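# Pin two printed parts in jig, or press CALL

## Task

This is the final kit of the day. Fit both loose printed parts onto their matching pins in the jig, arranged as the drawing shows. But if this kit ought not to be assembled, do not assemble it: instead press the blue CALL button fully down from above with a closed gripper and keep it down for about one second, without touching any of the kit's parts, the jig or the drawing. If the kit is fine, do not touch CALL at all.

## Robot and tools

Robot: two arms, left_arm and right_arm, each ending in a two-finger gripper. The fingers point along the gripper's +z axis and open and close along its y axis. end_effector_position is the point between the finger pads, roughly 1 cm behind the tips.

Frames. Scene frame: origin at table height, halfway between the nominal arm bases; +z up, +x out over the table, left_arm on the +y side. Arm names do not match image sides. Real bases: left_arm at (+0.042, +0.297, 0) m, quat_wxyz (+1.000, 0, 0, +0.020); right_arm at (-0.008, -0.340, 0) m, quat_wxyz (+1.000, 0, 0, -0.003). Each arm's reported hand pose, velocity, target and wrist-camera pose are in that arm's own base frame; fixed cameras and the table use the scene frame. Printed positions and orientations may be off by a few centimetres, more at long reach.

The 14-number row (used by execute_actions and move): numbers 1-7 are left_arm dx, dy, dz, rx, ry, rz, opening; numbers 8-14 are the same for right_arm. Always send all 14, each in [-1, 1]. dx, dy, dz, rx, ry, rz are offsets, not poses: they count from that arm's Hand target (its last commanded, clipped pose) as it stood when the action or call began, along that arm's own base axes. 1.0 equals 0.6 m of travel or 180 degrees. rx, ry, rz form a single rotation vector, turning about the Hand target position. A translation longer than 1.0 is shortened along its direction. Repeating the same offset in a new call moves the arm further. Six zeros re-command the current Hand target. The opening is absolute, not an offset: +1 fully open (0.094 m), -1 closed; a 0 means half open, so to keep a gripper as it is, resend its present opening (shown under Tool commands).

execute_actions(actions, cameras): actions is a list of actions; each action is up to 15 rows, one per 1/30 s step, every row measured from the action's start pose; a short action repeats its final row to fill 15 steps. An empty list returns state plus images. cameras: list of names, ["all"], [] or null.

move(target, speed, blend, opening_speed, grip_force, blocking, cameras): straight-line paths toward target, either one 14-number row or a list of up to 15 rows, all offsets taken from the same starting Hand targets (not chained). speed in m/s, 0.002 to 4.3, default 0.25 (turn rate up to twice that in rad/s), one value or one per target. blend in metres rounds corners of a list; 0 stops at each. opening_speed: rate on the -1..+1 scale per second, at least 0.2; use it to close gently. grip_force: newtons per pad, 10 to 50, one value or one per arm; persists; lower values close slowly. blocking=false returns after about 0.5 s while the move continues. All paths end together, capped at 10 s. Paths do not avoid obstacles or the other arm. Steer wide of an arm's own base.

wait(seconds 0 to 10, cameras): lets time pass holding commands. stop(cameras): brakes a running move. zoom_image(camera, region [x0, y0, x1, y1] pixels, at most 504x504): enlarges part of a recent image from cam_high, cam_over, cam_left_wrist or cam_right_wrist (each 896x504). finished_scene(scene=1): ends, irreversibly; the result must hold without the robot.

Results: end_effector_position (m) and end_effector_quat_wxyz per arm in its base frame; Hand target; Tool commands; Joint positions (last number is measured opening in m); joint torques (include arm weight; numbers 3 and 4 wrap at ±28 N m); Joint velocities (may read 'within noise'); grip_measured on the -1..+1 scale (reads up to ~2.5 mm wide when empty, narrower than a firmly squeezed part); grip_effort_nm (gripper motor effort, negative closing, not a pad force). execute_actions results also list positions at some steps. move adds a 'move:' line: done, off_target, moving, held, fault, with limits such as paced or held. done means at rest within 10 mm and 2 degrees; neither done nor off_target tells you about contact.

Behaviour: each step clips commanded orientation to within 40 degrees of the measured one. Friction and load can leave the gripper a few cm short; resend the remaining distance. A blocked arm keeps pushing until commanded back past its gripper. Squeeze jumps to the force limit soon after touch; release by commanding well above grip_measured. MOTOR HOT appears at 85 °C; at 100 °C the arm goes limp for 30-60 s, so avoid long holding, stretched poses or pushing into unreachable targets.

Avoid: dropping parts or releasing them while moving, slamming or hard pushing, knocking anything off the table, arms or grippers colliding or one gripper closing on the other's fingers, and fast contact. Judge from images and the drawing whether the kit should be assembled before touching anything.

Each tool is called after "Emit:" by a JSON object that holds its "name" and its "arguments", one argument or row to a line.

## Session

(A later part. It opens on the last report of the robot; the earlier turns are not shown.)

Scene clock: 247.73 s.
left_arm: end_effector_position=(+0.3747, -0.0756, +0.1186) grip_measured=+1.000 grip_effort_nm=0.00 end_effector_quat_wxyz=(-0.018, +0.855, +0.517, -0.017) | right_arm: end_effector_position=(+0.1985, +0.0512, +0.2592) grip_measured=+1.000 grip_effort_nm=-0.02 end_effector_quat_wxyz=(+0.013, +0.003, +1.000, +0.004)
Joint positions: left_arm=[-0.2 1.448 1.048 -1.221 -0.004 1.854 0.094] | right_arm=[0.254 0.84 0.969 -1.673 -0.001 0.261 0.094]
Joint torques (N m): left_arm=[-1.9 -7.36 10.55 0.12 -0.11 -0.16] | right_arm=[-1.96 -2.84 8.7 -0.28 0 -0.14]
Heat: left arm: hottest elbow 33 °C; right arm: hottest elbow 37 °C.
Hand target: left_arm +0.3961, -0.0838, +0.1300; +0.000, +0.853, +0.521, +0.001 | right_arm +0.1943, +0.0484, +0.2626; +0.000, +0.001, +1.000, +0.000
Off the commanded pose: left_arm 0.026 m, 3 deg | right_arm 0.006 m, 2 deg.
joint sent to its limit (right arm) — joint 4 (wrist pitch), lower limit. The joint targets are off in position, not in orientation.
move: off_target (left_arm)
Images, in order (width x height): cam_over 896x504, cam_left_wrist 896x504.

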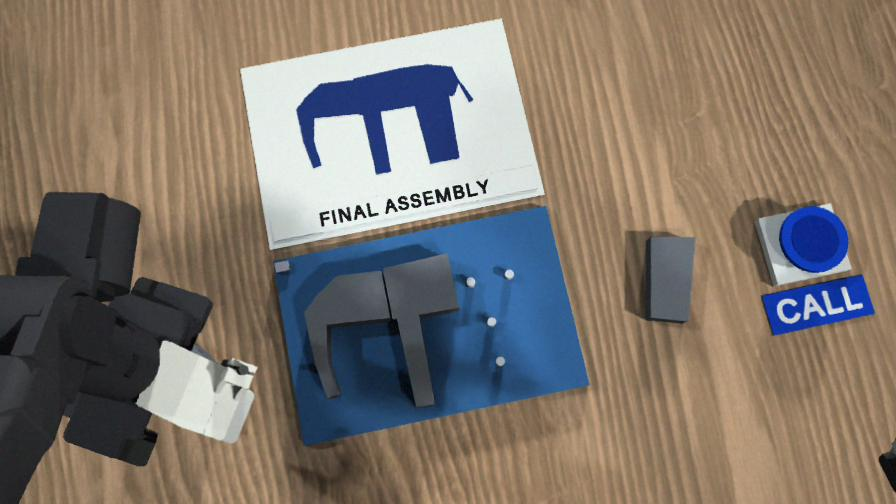

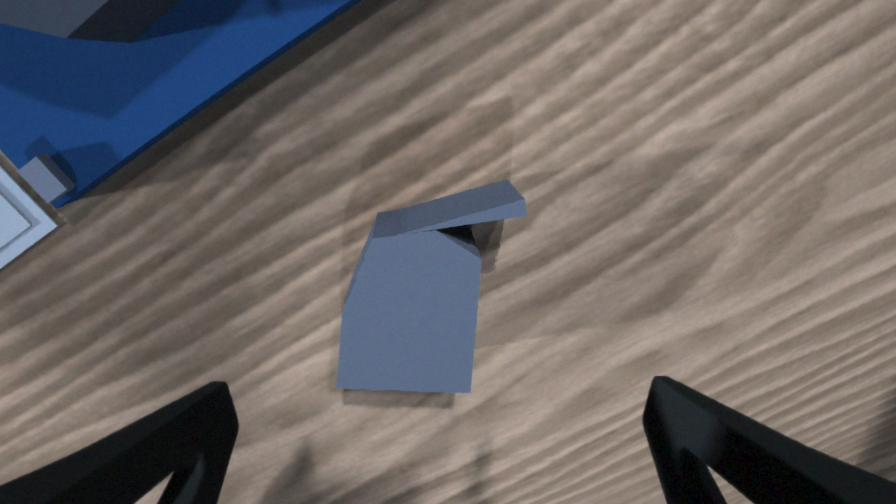

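Emit:
{"name": "move", "arguments": {
  "target": [0.0483,0.0467,-0.098,0,0,0,1,0,0,0,0,0,0,1],
  "cameras": ["cam_left_wrist","cam_over"]
}}

Scene clock: 266.23 s.
left_arm: end_effector_position=(+0.4118, -0.0558, +0.0696) grip_measured=+1.000 grip_effort_nm=0.00 end_effector_quat_wxyz=(-0.010, +0.850, +0.526, -0.009) | right_arm: end_effector_position=(+0.1985, +0.0512, +0.2592) grip_measured=+1.000 grip_effort_nm=-0.02 end_effector_quat_wxyz=(+0.013, +0.003, +1.000, +0.004)
Joint positions: left_arm=[-0.135 1.575 1.05 -1.071 -0.004 1.898 0.094] | right_arm=[0.254 0.84 0.969 -1.673 -0.001 0.261 0.094]
Joint torques (N m): left_arm=[0.62 -9.11 8.28 0.2 -0.13 0.11] | right_arm=[-1.9 -2.67 8.69 -0.27 0 -0.14]
Heat: left arm: hottest elbow 33 °C; right arm: hottest elbow 37 °C.
Hand target: left_arm +0.4251, -0.0558, +0.0712; +0.000, +0.853, +0.521, +0.001 | right_arm +0.1943, +0.0484, +0.2626; +0.000, +0.001, +1.000, +0.000
Off the commanded pose: left_arm 0.013 m, 2 deg | right_arm 0.006 m, 2 deg.
joint sent to its limit (right arm) — joint 4 (wrist pitch), lower limit. The joint targets are off in position, not in orientation.
move: off_target (left_arm)
Images, in order (width x height): cam_over 896x504, cam_left_wrist 896x504.

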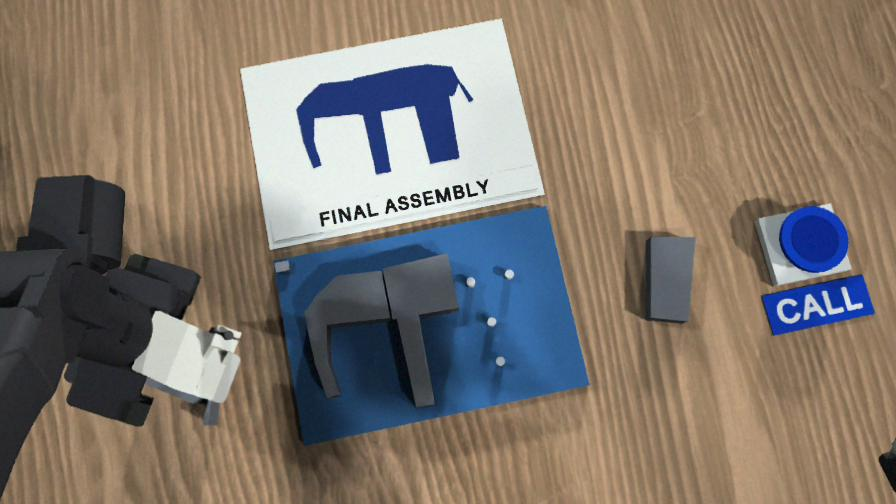

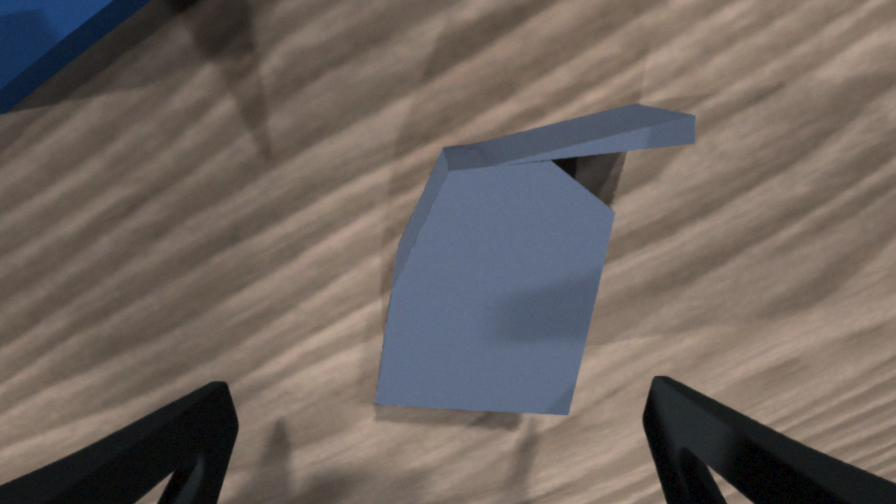

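Emit:
{"name": "move", "arguments": {
  "target": [-0.0125,0.0067,-0.055,0,0,0,1,0,0,0,0,0,0,1],
  "cameras": ["cam_left_wrist"],
  "speed": 0.12
}}

Scene clock: 279.33 s.
left_arm: end_effector_position=(+0.4103, -0.0556, +0.0416) grip_measured=+1.000 grip_effort_nm=-0.01 end_effector_quat_wxyz=(-0.005, +0.852, +0.523, -0.003) | right_arm: end_effector_position=(+0.1985, +0.0512, +0.2592) grip_measured=+1.000 grip_effort_nm=-0.03 end_effector_quat_wxyz=(+0.013, +0.003, +1.000, +0.004)
Joint positions: left_arm=[-0.135 1.604 0.999 -0.976 -0.004 1.905 0.094] | right_arm=[0.254 0.84 0.969 -1.673 -0.001 0.261 0.094]
Joint torques (N m): left_arm=[0.09 -8.41 6.63 0.4 -0.08 0.09] | right_arm=[-1.9 -2.73 8.73 -0.28 0 -0.14]
Heat: left arm: hottest elbow 32 °C; right arm: hottest elbow 37 °C.
Hand target: left_arm +0.4176, -0.0517, +0.0382; +0.000, +0.853, +0.521, +0.001 | right_arm +0.1943, +0.0484, +0.2626; +0.000, +0.001, +1.000, +0.000
Off the commanded pose: left_arm 0.009 m, 1 deg | right_arm 0.006 m, 2 deg.
joint sent to its limit (right arm) — joint 4 (wrist pitch), lower limit. The joint targets are off in position, not in orientation.
move: done
Images, in order (width x height): cam_left_wrist 896x504.

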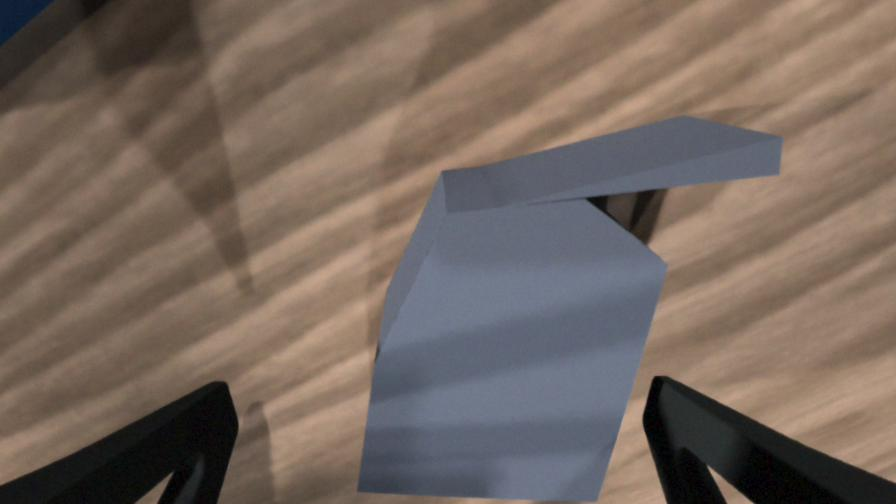

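Emit:
{"name": "move", "arguments": {
  "target": [-0.018,0.0125,0,0,0,-0.022,1,0,0,0,0,0,0,1],
  "cameras": ["cam_left_wrist"],
  "speed": 0.12
}}

Scene clock: 289.13 s.
left_arm: end_effector_position=(+0.3990, -0.0510, +0.0327) grip_measured=+1.000 grip_effort_nm=0.00 end_effector_quat_wxyz=(-0.011, +0.871, +0.490, -0.011) | right_arm: end_effector_position=(+0.1985, +0.0512, +0.2592) grip_measured=+1.000 grip_effort_nm=-0.03 end_effector_quat_wxyz=(+0.013, +0.003, +1.000, +0.004)
Joint positions: left_arm=[-0.128 1.604 0.97 -0.968 -0.004 1.989 0.094] | right_arm=[0.254 0.84 0.969 -1.673 -0.001 0.261 0.094]
Joint torques (N m): left_arm=[-0.15 -10.93 6.41 -0.01 -0.1 0.04] | right_arm=[-2.02 -2.73 8.73 -0.27 0 -0.14]
Heat: left arm: hottest elbow 32 °C; right arm: hottest elbow 37 °C.
Hand target: left_arm +0.4068, -0.0442, +0.0382; +0.000, +0.871, +0.491, +0.001 | right_arm +0.1943, +0.0484, +0.2626; +0.000, +0.001, +1.000, +0.000
Off the commanded pose: left_arm 0.012 m, 2 deg | right_arm 0.006 m, 2 deg.
joint sent to its limit (right arm) — joint 4 (wrist pitch), lower limit. The joint targets are off in position, not in orientation.
move: off_target (left_arm)
Images, in order (width x height): cam_left_wrist 896x504.

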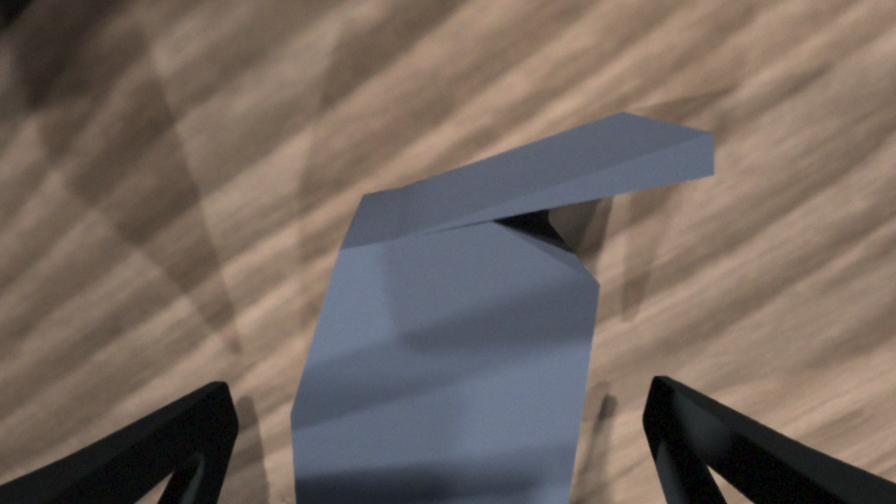

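Emit:
{"name": "move", "arguments": {
  "target": [0.007,0.0117,-0.031,0,0,0,1,0,0,0,0,0,0,1],
  "cameras": ["cam_left_wrist"],
  "speed": 0.08
}}

Scene clock: 294.80 s.
left_arm: end_effector_position=(+0.4051, -0.0436, +0.0246) grip_measured=+1.000 grip_effort_nm=0.00 end_effector_quat_wxyz=(-0.003, +0.871, +0.491, -0.001) | right_arm: end_effector_position=(+0.1985, +0.0512, +0.2592) grip_measured=+1.000 grip_effort_nm=-0.02 end_effector_quat_wxyz=(+0.013, +0.003, +1.000, +0.004)
Joint positions: left_arm=[-0.108 1.615 0.958 -0.919 -0.004 2.007 0.094] | right_arm=[0.254 0.84 0.969 -1.673 -0.001 0.261 0.094]
Joint torques (N m): left_arm=[0.03 -7.65 6.12 0.29 -0.08 0.13] | right_arm=[-1.85 -2.73 8.69 -0.28 0 -0.15]
Heat: left arm: hottest elbow 31 °C; right arm: hottest elbow 37 °C.
Hand target: left_arm +0.4110, -0.0372, +0.0196; +0.000, +0.871, +0.491, +0.001 | right_arm +0.1943, +0.0484, +0.2626; +0.000, +0.001, +1.000, +0.000
Off the commanded pose: left_arm 0.010 m, 0 deg | right_arm 0.006 m, 2 deg.
joint sent to its limit (right arm) — joint 4 (wrist pitch), lower limit. The joint targets are off in position, not in orientation.
move: done
Images, in order (width x height): cam_left_wrist 896x504.

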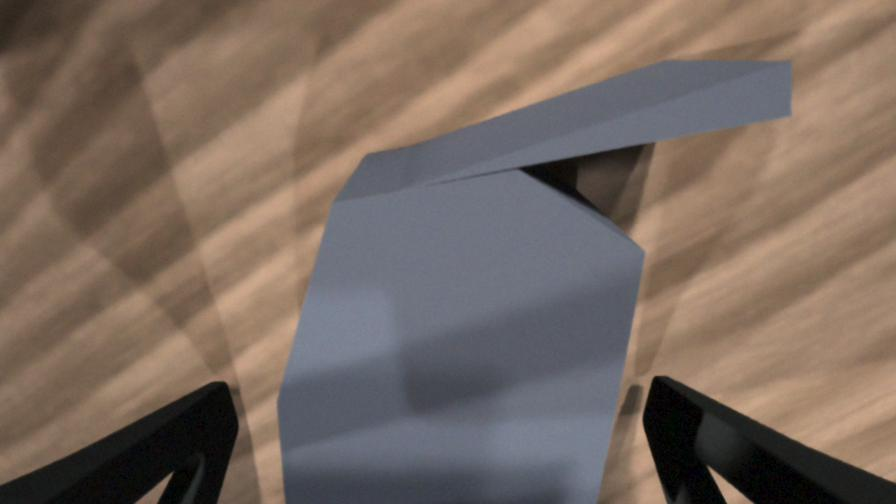

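Emit:
{"name": "move", "arguments": {
  "target": [
    [-0.0035,-0.0057,-0.018,0,0,0,1,0,0,0,0,0,0,1],
    [-0.0035,-0.0057,-0.018,0,0,0,-0.05,0,0,0,0,0,0,1]
  ],
  "cameras": ["cam_left_wrist"],
  "speed": 0.08,
  "opening_speed": 0.6,
  "grip_force": [25,50]
}}

Scene clock: 303.60 s.
left_arm: end_effector_position=(+0.4090, -0.0440, +0.0194) grip_measured=+0.185 grip_effort_nm=-0.55 end_effector_quat_wxyz=(+0.002, +0.871, +0.491, +0.006) | right_arm: end_effector_position=(+0.1985, +0.0512, +0.2592) grip_measured=+1.000 grip_effort_nm=-0.03 end_effector_quat_wxyz=(+0.013, +0.003, +1.000, +0.004)
Joint positions: left_arm=[-0.108 1.622 0.95 -0.885 -0.004 2.007 0.056] | right_arm=[0.254 0.84 0.969 -1.673 -0.001 0.261 0.094]
Joint torques (N m): left_arm=[-0.21 -7.3 5.79 0.39 -0.15 -0.02] | right_arm=[-1.96 -2.67 8.69 -0.27 0 -0.15]
Heat: left arm: hottest elbow 31 °C; right arm: hottest elbow 37 °C.
Hand target: left_arm +0.4089, -0.0406, +0.0088; +0.000, +0.871, +0.491, +0.001 | right_arm +0.1943, +0.0484, +0.2626; +0.000, +0.001, +1.000, +0.000
Off the commanded pose: left_arm 0.011 m, 1 deg | right_arm 0.006 m, 2 deg.
joint sent to its limit (right arm) — joint 4 (wrist pitch), lower limit. The joint targets are off in position, not in orientation.
grip_force (N): 25, 50
move: off_target (left_arm); target 2's new opening was sent with left_arm's hand 0.012 m and 1 deg from that target
Images, in order (width x height): cam_left_wrist 896x504.

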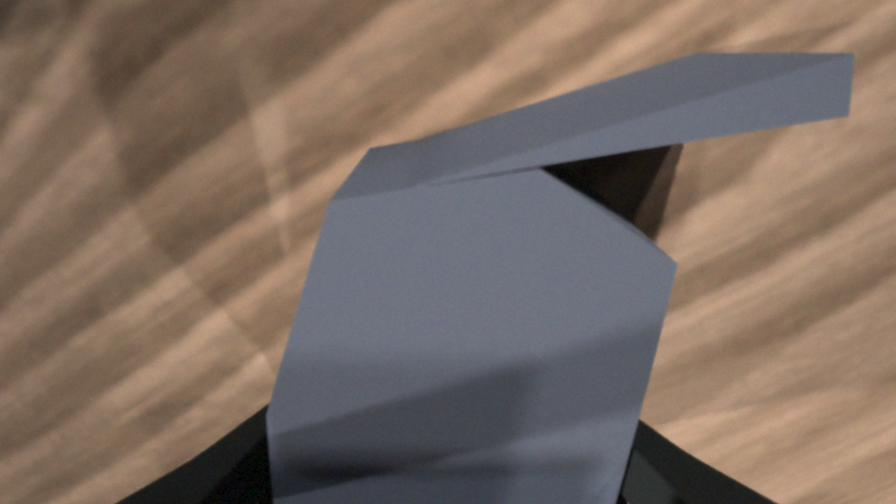

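Emit:
{"name": "move", "arguments": {
  "target": [
    [0,0,0.22,0,0,0,-0.05,0,0,0,0,0,0,1],
    [0.108,-0.513,0.22,0,0,0.202,-0.05,0,0.25,0,-0.0625,-0.2745,-0.1635,1]
  ],
  "cameras": ["all"],
  "grip_force": [35,50]
}}

Scene clock: 322.87 s.
left_arm: end_effector_position=(+0.4617, -0.3361, +0.1318) grip_measured=+0.177 grip_effort_nm=-0.74 end_effector_quat_wxyz=(-0.014, +0.679, +0.734, +0.000) | right_arm: end_effector_position=(+0.1899, +0.1839, +0.2414) grip_measured=+1.000 grip_effort_nm=-0.03 end_effector_quat_wxyz=(+0.407, +0.237, +0.875, -0.113)
Joint positions: left_arm=[-0.629 1.894 1.66 -1.366 -0.002 0.863 0.055] | right_arm=[1.282 1.095 0.9 -1.658 0.837 1.938 0.094]
Joint torques (N m): left_arm=[-0.5 -13.04 11.73 -0.69 -0.11 -0.15] | right_arm=[-0.62 -3.55 13.97 -0.91 0.92 0.01]
Heat: left arm: hottest elbow 31 °C; right arm: hottest elbow 38 °C.
Hand target: left_arm +0.4737, -0.3484, +0.1408; +0.000, +0.674, +0.739, +0.001 | right_arm +0.1943, +0.1984, +0.2626; +0.413, +0.246, +0.872, -0.094
Off the commanded pose: left_arm 0.019 m, 2 deg | right_arm 0.026 m, 3 deg.
grip_force (N): 35, 50
move: off_target (left_arm, right_arm)

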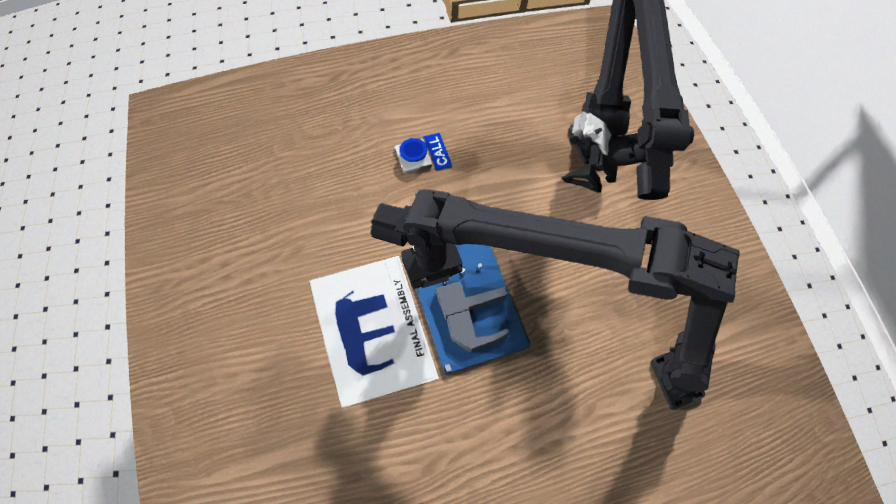

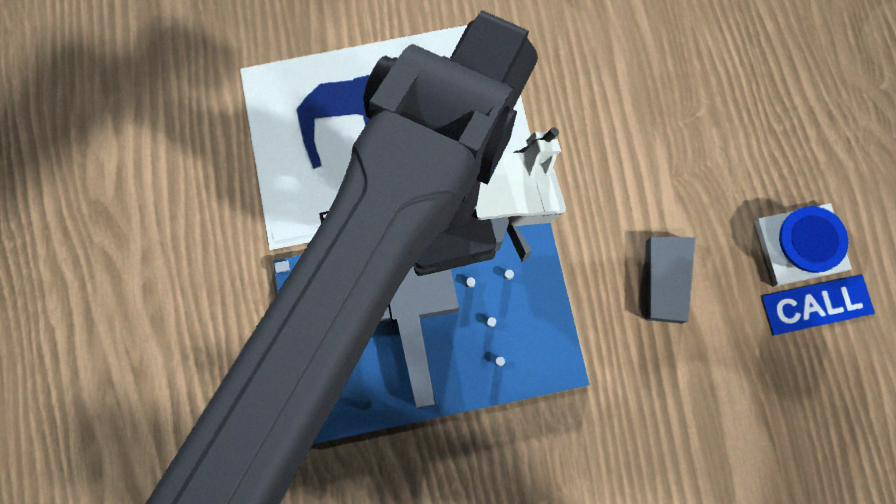

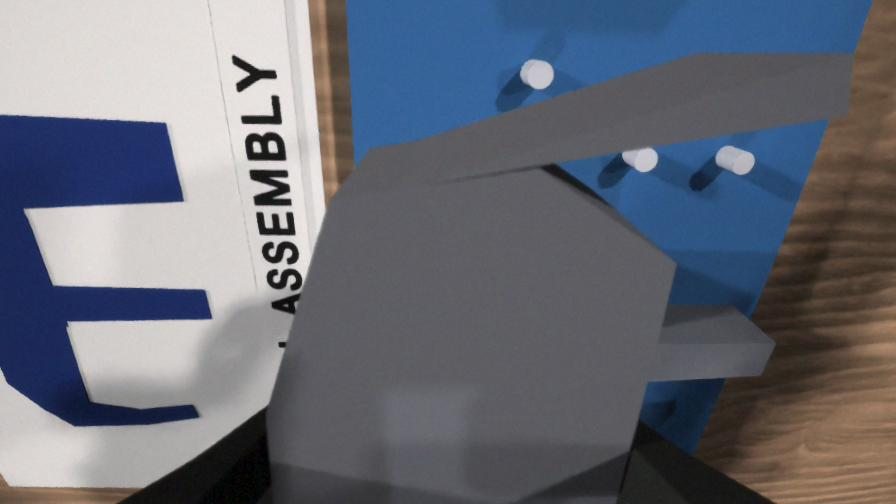

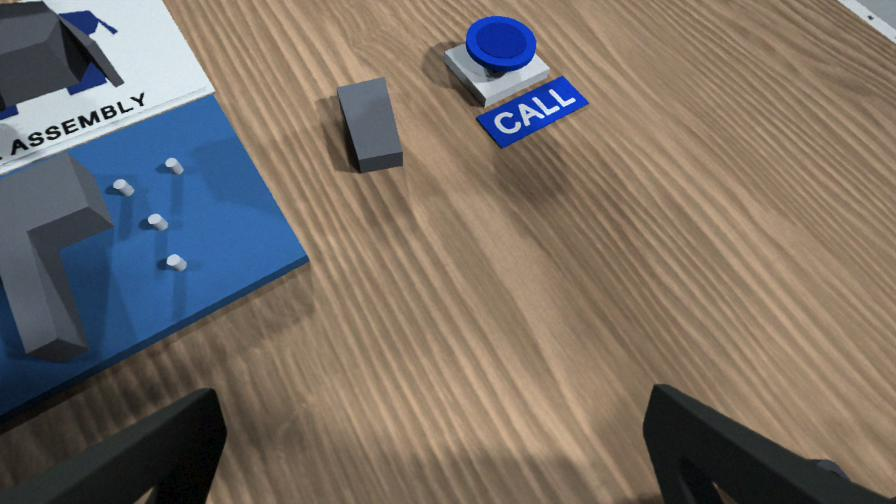

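Emit:
{"name": "zoom_image", "arguments": {
  "camera": "cam_left_wrist",
  "region": [480, 20, 800, 220]
}}

Emit:
{"name": "zoom_image", "arguments": {
  "camera": "cam_over",
  "region": [370, 180, 590, 400]
}}

Emit:
{"name": "zoom_image", "arguments": {
  "camera": "cam_right_wrist",
  "region": [0, 0, 320, 260]
}}

Scaled by 1.575 from the camera's 896x504 image, which has a finer 1280x720 frame.

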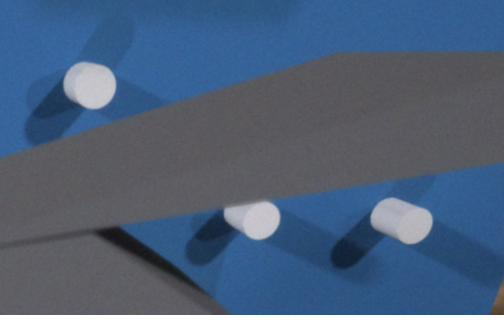

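Scaled by 2.291 from the camera's 896x504 image, which has a finer 1280x720 frame.

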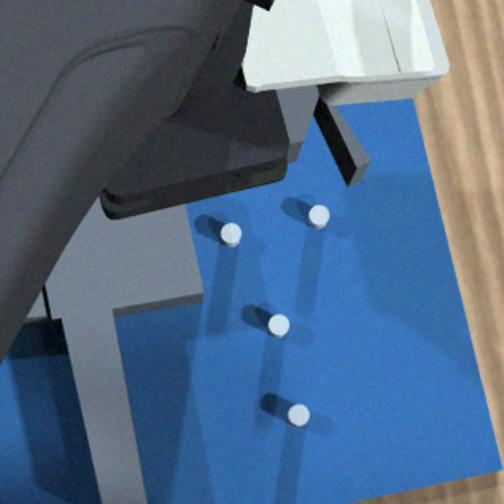

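Scaled by 1.575 from the camera's 896x504 image, which has a finer 1280x720 frame.

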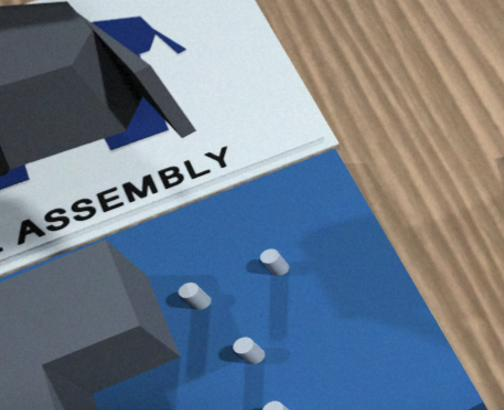

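Emit:
{"name": "move", "arguments": {
  "target": [-0.069,-0.02,-0.1,0,0,0,-0.05,0,0,0,0,0,0,1],
  "cameras": ["cam_over","cam_left_wrist","cam_right_wrist"],
  "speed": 0.12
}}

Emit:
{"name": "zoom_image", "arguments": {
  "camera": "cam_right_wrist",
  "region": [0, 0, 320, 260]
}}

Emit:
{"name": "zoom_image", "arguments": {
  "camera": "cam_over",
  "region": [370, 180, 590, 400]
}}

Scene clock: 404.97 s.
left_arm: end_effector_position=(+0.4285, -0.3527, +0.0787) grip_measured=+0.177 grip_effort_nm=-0.74 end_effector_quat_wxyz=(-0.013, +0.678, +0.735, +0.001) | right_arm: end_effector_position=(+0.1899, +0.1839, +0.2414) grip_measured=+1.000 grip_effort_nm=-0.03 end_effector_quat_wxyz=(+0.407, +0.237, +0.875, -0.113)
Joint positions: left_arm=[-0.689 1.894 1.515 -1.217 -0.004 0.802 0.055] | right_arm=[1.282 1.095 0.9 -1.658 0.837 1.938 0.094]
Joint torques (N m): left_arm=[-1.03 -15.03 7.69 0.2 -0.14 -0.09] | right_arm=[-0.62 -3.49 14 -0.92 0.92 0.01]
Heat: left arm: hottest elbow 36 °C; right arm: hottest elbow 55 °C.
Hand target: left_arm +0.4323, -0.3604, +0.0808; +0.000, +0.674, +0.739, +0.001 | right_arm +0.1943, +0.1984, +0.2626; +0.413, +0.246, +0.872, -0.094
Off the commanded pose: left_arm 0.009 m, 2 deg | right_arm 0.026 m, 3 deg.
grip_force (N): 35, 50
move: off_target (right_arm)
Images, in order (width x height): cam_over 896x504, cam_left_wrist 896x504, cam_right_wrist 896x504.

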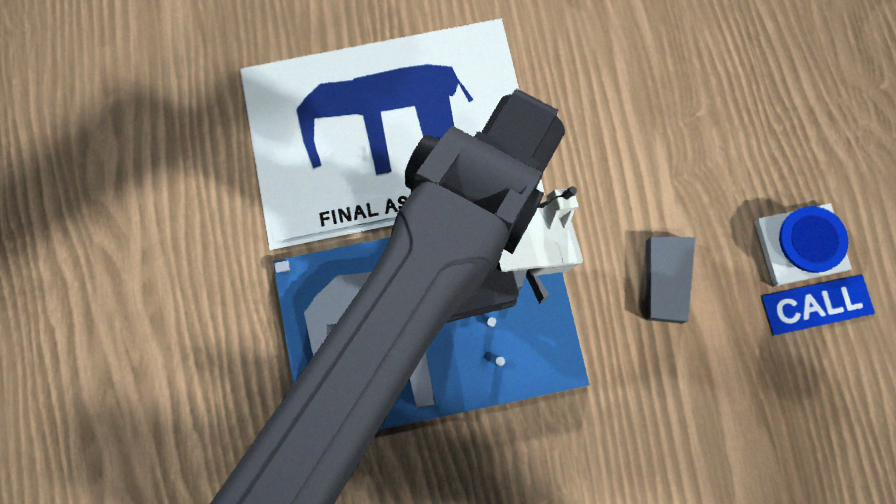

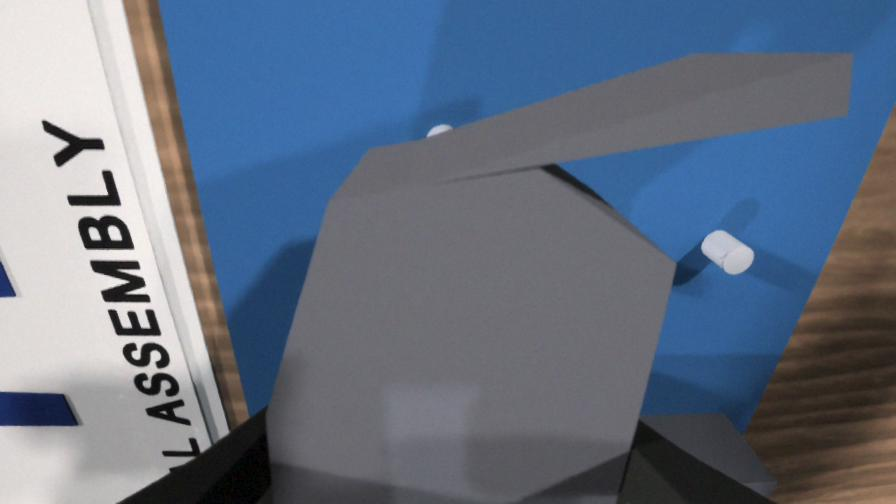

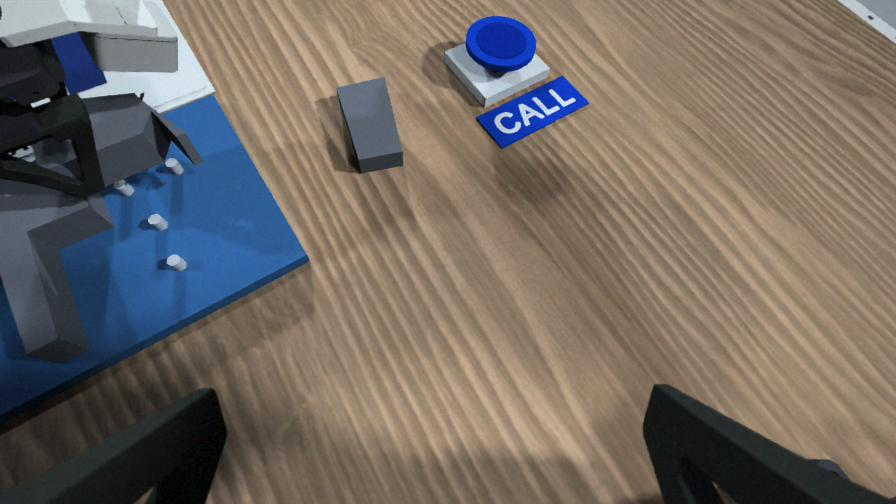

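Scaled by 1.575 from the camera's 896x504 image, which has a finer 1280x720 frame.

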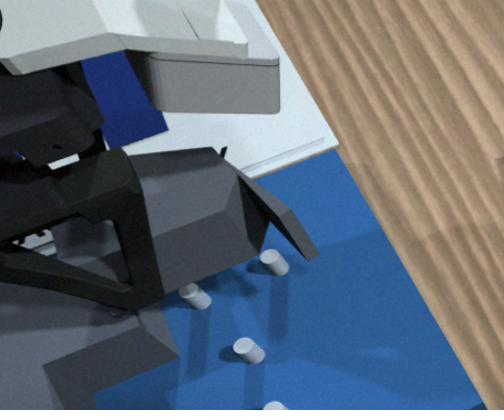

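Scaled by 2.291 from the camera's 896x504 image, which has a finer 1280x720 frame.

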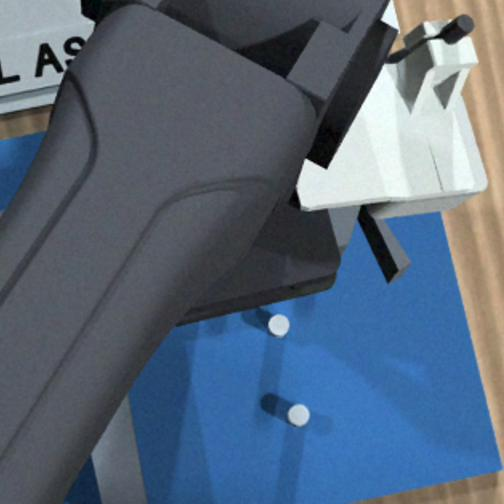

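Emit:
{"name": "move", "arguments": {
  "target": [0.015,-0.0092,-0.012,0,0,0.011,-0.05,0.08,0.045,-0.03,0,0,0,1],
  "cameras": ["cam_over","cam_left_wrist","cam_right_wrist"],
  "speed": 0.12
}}

Emit:
{"name": "zoom_image", "arguments": {
  "camera": "cam_right_wrist",
  "region": [0, 40, 360, 340]
}}

Scene clock: 478.87 s.
left_arm: end_effector_position=(+0.4287, -0.3529, +0.0697) grip_measured=+0.177 grip_effort_nm=-0.74 end_effector_quat_wxyz=(-0.019, +0.666, +0.746, +0.001) | right_arm: end_effector_position=(+0.2318, +0.2082, +0.2243) grip_measured=+1.000 grip_effort_nm=-0.03 end_effector_quat_wxyz=(+0.407, +0.237, +0.874, -0.118)
Joint positions: left_arm=[-0.689 1.911 1.515 -1.212 -0.004 0.769 0.055] | right_arm=[1.171 1.193 0.931 -1.482 0.863 1.781 0.094]
Joint torques (N m): left_arm=[-1.26 -13.86 9.95 0.5 -0.15 -0.13] | right_arm=[-1.9 -5.36 14 0.16 0.82 -0.15]
Heat: left arm: hottest shoulder 34 °C; right arm: hottest elbow 58 °C.
Hand target: left_arm +0.4413, -0.3660, +0.0736; +0.000, +0.661, +0.750, +0.001 | right_arm +0.2423, +0.2254, +0.2446; +0.413, +0.246, +0.872, -0.094
Off the commanded pose: left_arm 0.019 m, 2 deg | right_arm 0.029 m, 3 deg.
grip_force (N): 35, 50
move: off_target (left_arm, right_arm)
Images, in order (width x height): cam_over 896x504, cam_left_wrist 896x504, cam_right_wrist 896x504.

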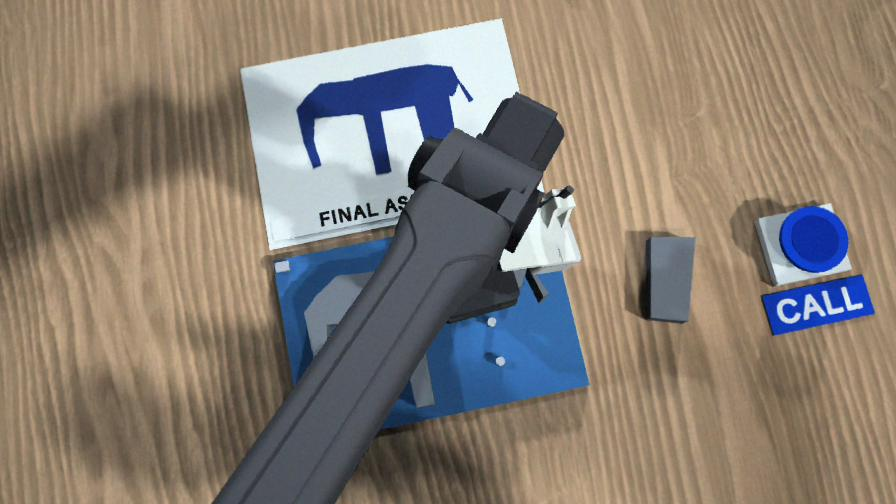

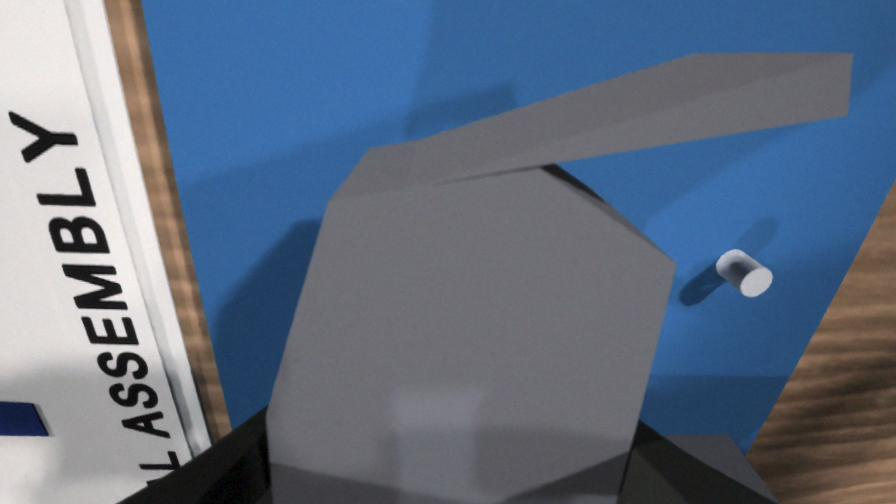

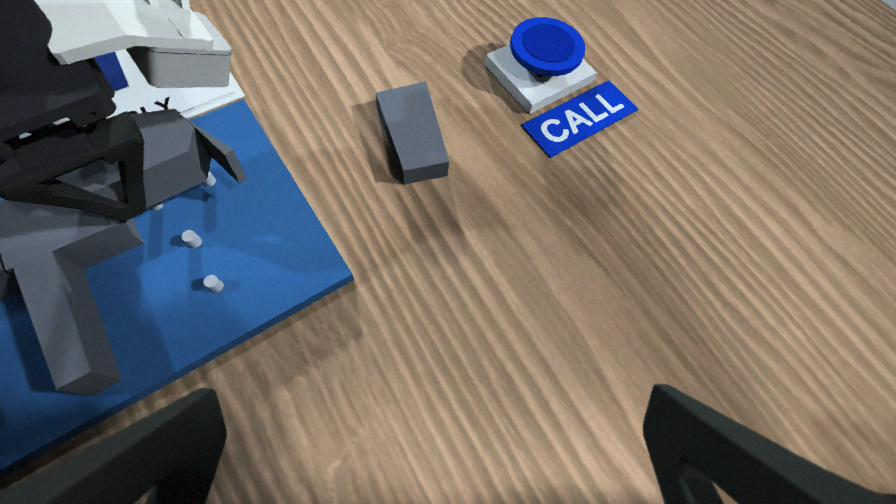

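Scaled by 1.400 from the camera's 896x504 image, which has a finer 1280x720 frame.

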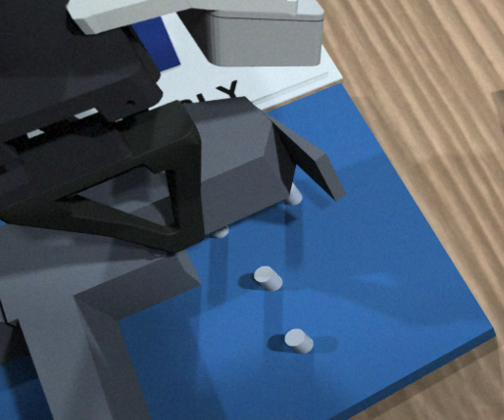

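Emit:
{"name": "move", "arguments": {
  "target": [0.013,-0.006,0,0,0,0,-0.05,0,0,0,0,0,0,1],
  "cameras": ["cam_left_wrist","cam_right_wrist"],
  "speed": 0.12
}}

Emit:
{"name": "zoom_image", "arguments": {
  "camera": "cam_right_wrist",
  "region": [0, 40, 360, 340]
}}

Scene clock: 493.40 s.
left_arm: end_effector_position=(+0.4329, -0.3564, +0.0656) grip_measured=+0.177 grip_effort_nm=-0.74 end_effector_quat_wxyz=(-0.020, +0.666, +0.746, +0.001) | right_arm: end_effector_position=(+0.2318, +0.2082, +0.2243) grip_measured=+1.000 grip_effort_nm=-0.03 end_effector_quat_wxyz=(+0.407, +0.237, +0.874, -0.118)
Joint positions: left_arm=[-0.689 1.929 1.532 -1.212 -0.004 0.769 0.055] | right_arm=[1.171 1.193 0.931 -1.482 0.863 1.781 0.094]
Joint torques (N m): left_arm=[-0.44 -13.92 10.88 -0.18 -0.16 -0.07] | right_arm=[-1.9 -5.3 13.98 0.17 0.82 -0.15]
Heat: left arm: hottest shoulder 32 °C; right arm: hottest elbow 53 °C.
Hand target: left_arm +0.4491, -0.3696, +0.0736; +0.000, +0.661, +0.750, +0.001 | right_arm +0.2423, +0.2254, +0.2446; +0.413, +0.246, +0.872, -0.094
Off the commanded pose: left_arm 0.022 m, 2 deg | right_arm 0.029 m, 3 deg.
grip_force (N): 35, 50
move: off_target (left_arm, right_arm)
Images, in order (width x height): cam_left_wrist 896x504, cam_right_wrist 896x504.

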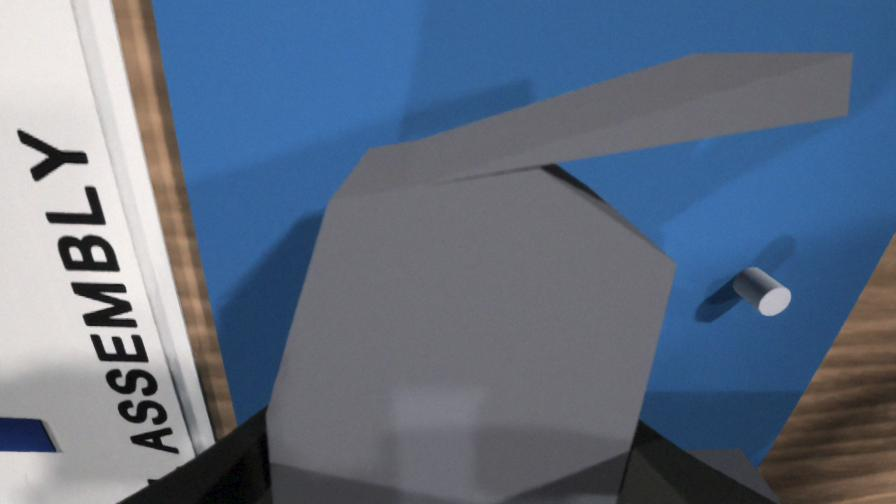

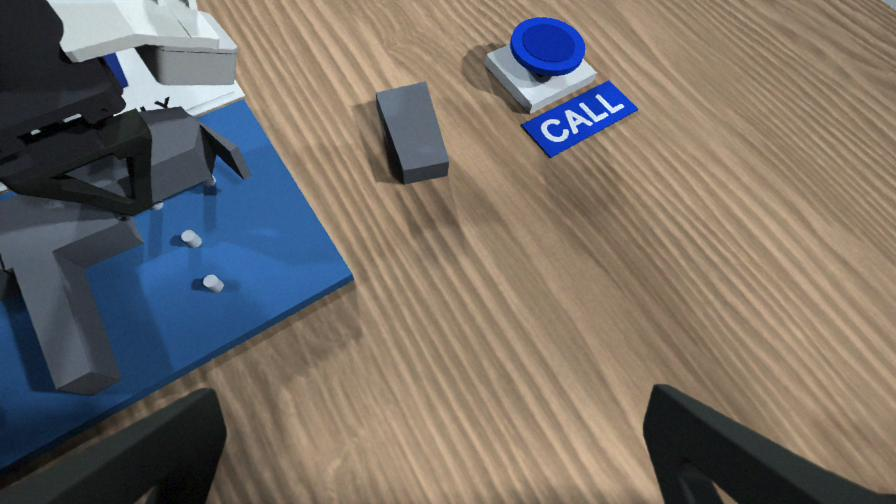

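Scaled by 1.400 from the camera's 896x504 image, which has a finer 1280x720 frame.

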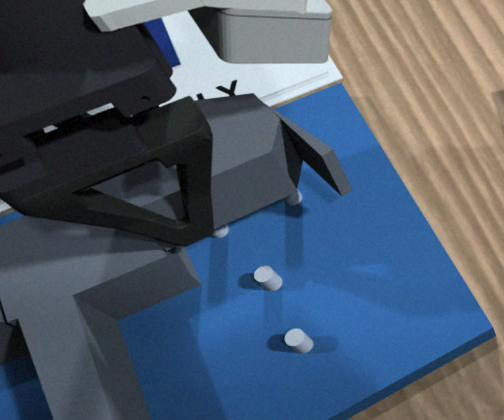

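Emit:
{"name": "move", "arguments": {
  "target": [0.011,0.001,-0.004,0,0,0,-0.05,0,0,0,0,0,0,1],
  "cameras": ["cam_left_wrist","cam_right_wrist"],
  "speed": 0.12
}}

Emit:
{"name": "zoom_image", "arguments": {
  "camera": "cam_right_wrist",
  "region": [0, 40, 360, 340]
}}

Scene clock: 500.40 s.
left_arm: end_effector_position=(+0.4370, -0.3597, +0.0642) grip_measured=+0.177 grip_effort_nm=-0.74 end_effector_quat_wxyz=(-0.018, +0.666, +0.746, +0.001) | right_arm: end_effector_position=(+0.2318, +0.2082, +0.2243) grip_measured=+1.000 grip_effort_nm=-0.03 end_effector_quat_wxyz=(+0.407, +0.237, +0.874, -0.118)
Joint positions: left_arm=[-0.689 1.942 1.547 -1.212 -0.004 0.769 0.055] | right_arm=[1.171 1.193 0.931 -1.482 0.863 1.781 0.094]
Joint torques (N m): left_arm=[0.44 -14.97 10.93 -0.28 -0.19 -0.02] | right_arm=[-2.08 -5.36 14 0.18 0.81 -0.14]
Heat: left arm: hottest elbow 33 °C; right arm: hottest elbow 52 °C.
Hand target: left_arm +0.4557, -0.3690, +0.0712; +0.000, +0.661, +0.750, +0.001 | right_arm +0.2423, +0.2254, +0.2446; +0.413, +0.246, +0.872, -0.094
Off the commanded pose: left_arm 0.022 m, 2 deg | right_arm 0.029 m, 3 deg.
grip_force (N): 35, 50
move: off_target (left_arm, right_arm)
Images, in order (width x height): cam_left_wrist 896x504, cam_right_wrist 896x504.

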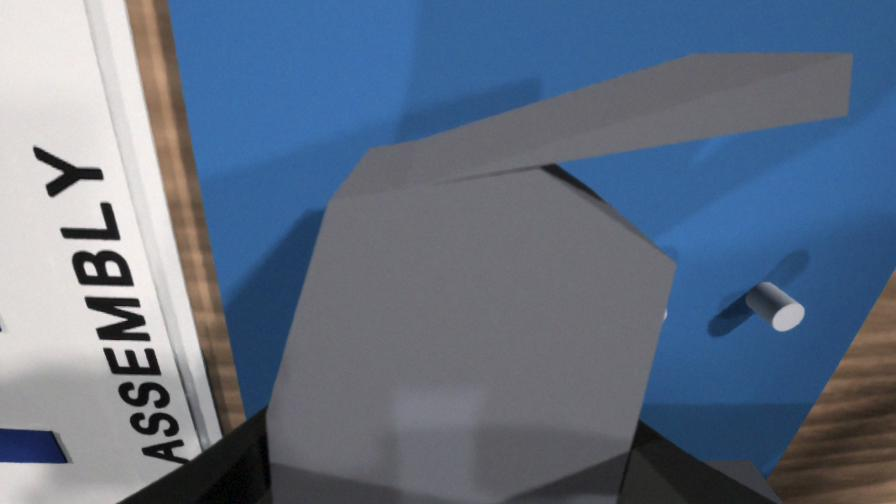

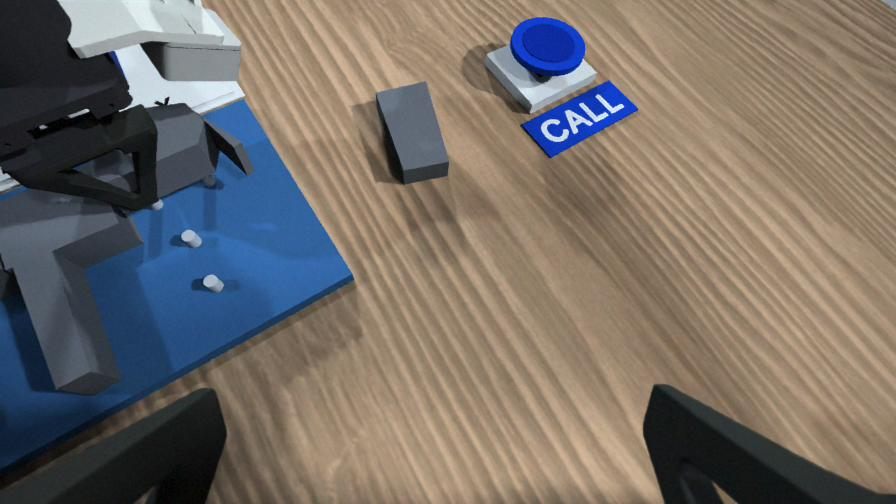

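Scaled by 1.400 from the camera's 896x504 image, which has a finer 1280x720 frame.

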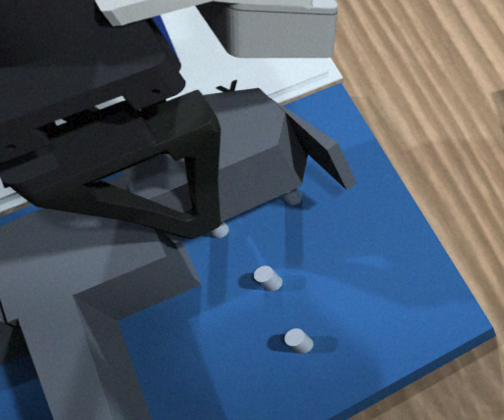

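Emit:
{"name": "move", "arguments": {
  "target": [0.004,0.0135,0,0,0,0,-0.05,0,0,0,0,0,0,1],
  "cameras": ["cam_left_wrist","cam_right_wrist"],
  "speed": 0.12
}}

Emit:
{"name": "zoom_image", "arguments": {
  "camera": "cam_right_wrist",
  "region": [0, 80, 240, 260]
}}

Scene clock: 510.03 s.
left_arm: end_effector_position=(+0.4381, -0.3584, +0.0642) grip_measured=+0.177 grip_effort_nm=-0.74 end_effector_quat_wxyz=(-0.018, +0.665, +0.747, +0.001) | right_arm: end_effector_position=(+0.2318, +0.2082, +0.2243) grip_measured=+1.000 grip_effort_nm=-0.03 end_effector_quat_wxyz=(+0.407, +0.237, +0.874, -0.118)
Joint positions: left_arm=[-0.686 1.942 1.547 -1.212 -0.004 0.769 0.055] | right_arm=[1.171 1.193 0.931 -1.482 0.863 1.781 0.094]
Joint torques (N m): left_arm=[0.21 -14.51 10.07 0.02 -0.16 0.01] | right_arm=[-2.02 -5.36 14 0.17 0.82 -0.15]
Heat: left arm: hottest elbow 34 °C; right arm: hottest elbow 51 °C.
Hand target: left_arm +0.4581, -0.3609, +0.0712; +0.000, +0.661, +0.750, +0.001 | right_arm +0.2423, +0.2254, +0.2446; +0.413, +0.246, +0.872, -0.094
Off the commanded pose: left_arm 0.021 m, 2 deg | right_arm 0.029 m, 3 deg.
grip_force (N): 35, 50
move: off_target (left_arm, right_arm)
Images, in order (width x height): cam_left_wrist 896x504, cam_right_wrist 896x504.

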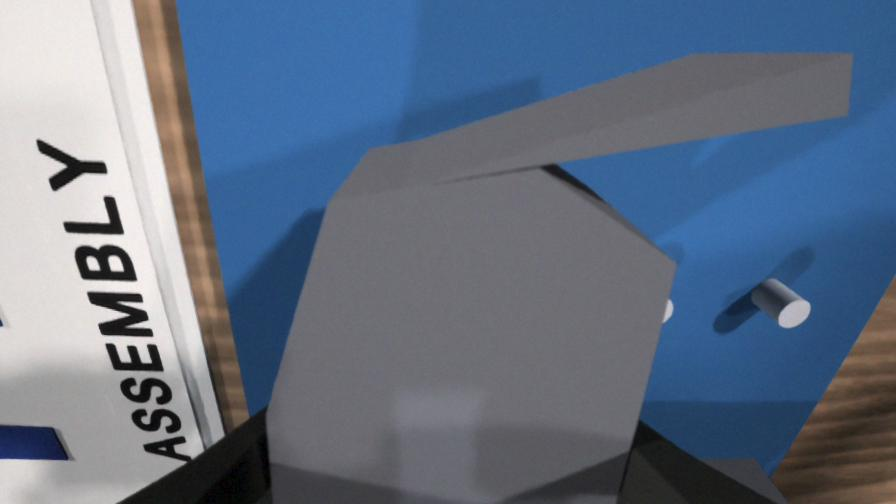

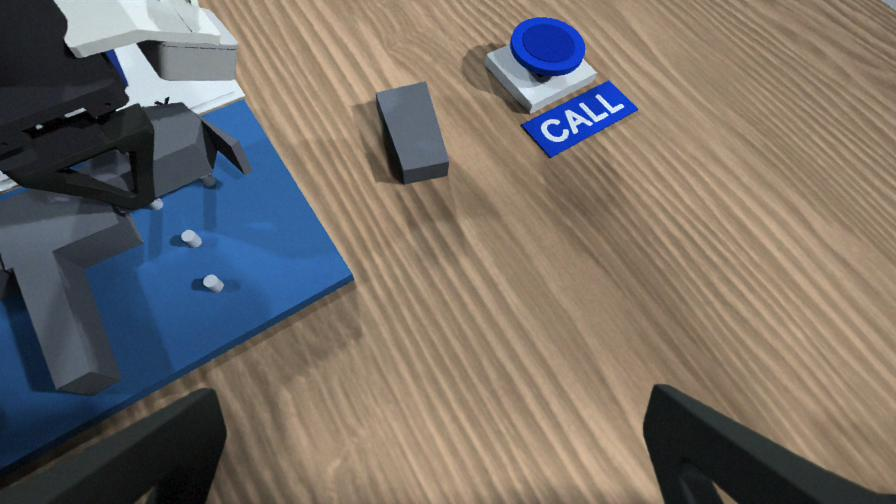

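Scaled by 2.100 from the camera's 896x504 image, which has a finer 1280x720 frame.

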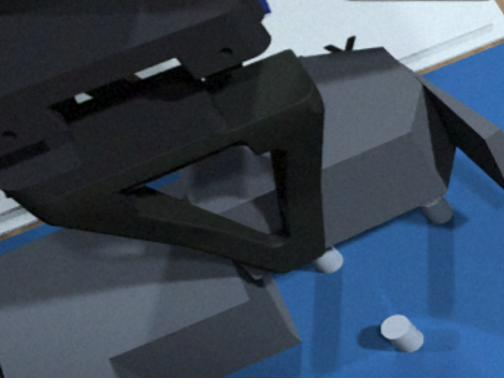

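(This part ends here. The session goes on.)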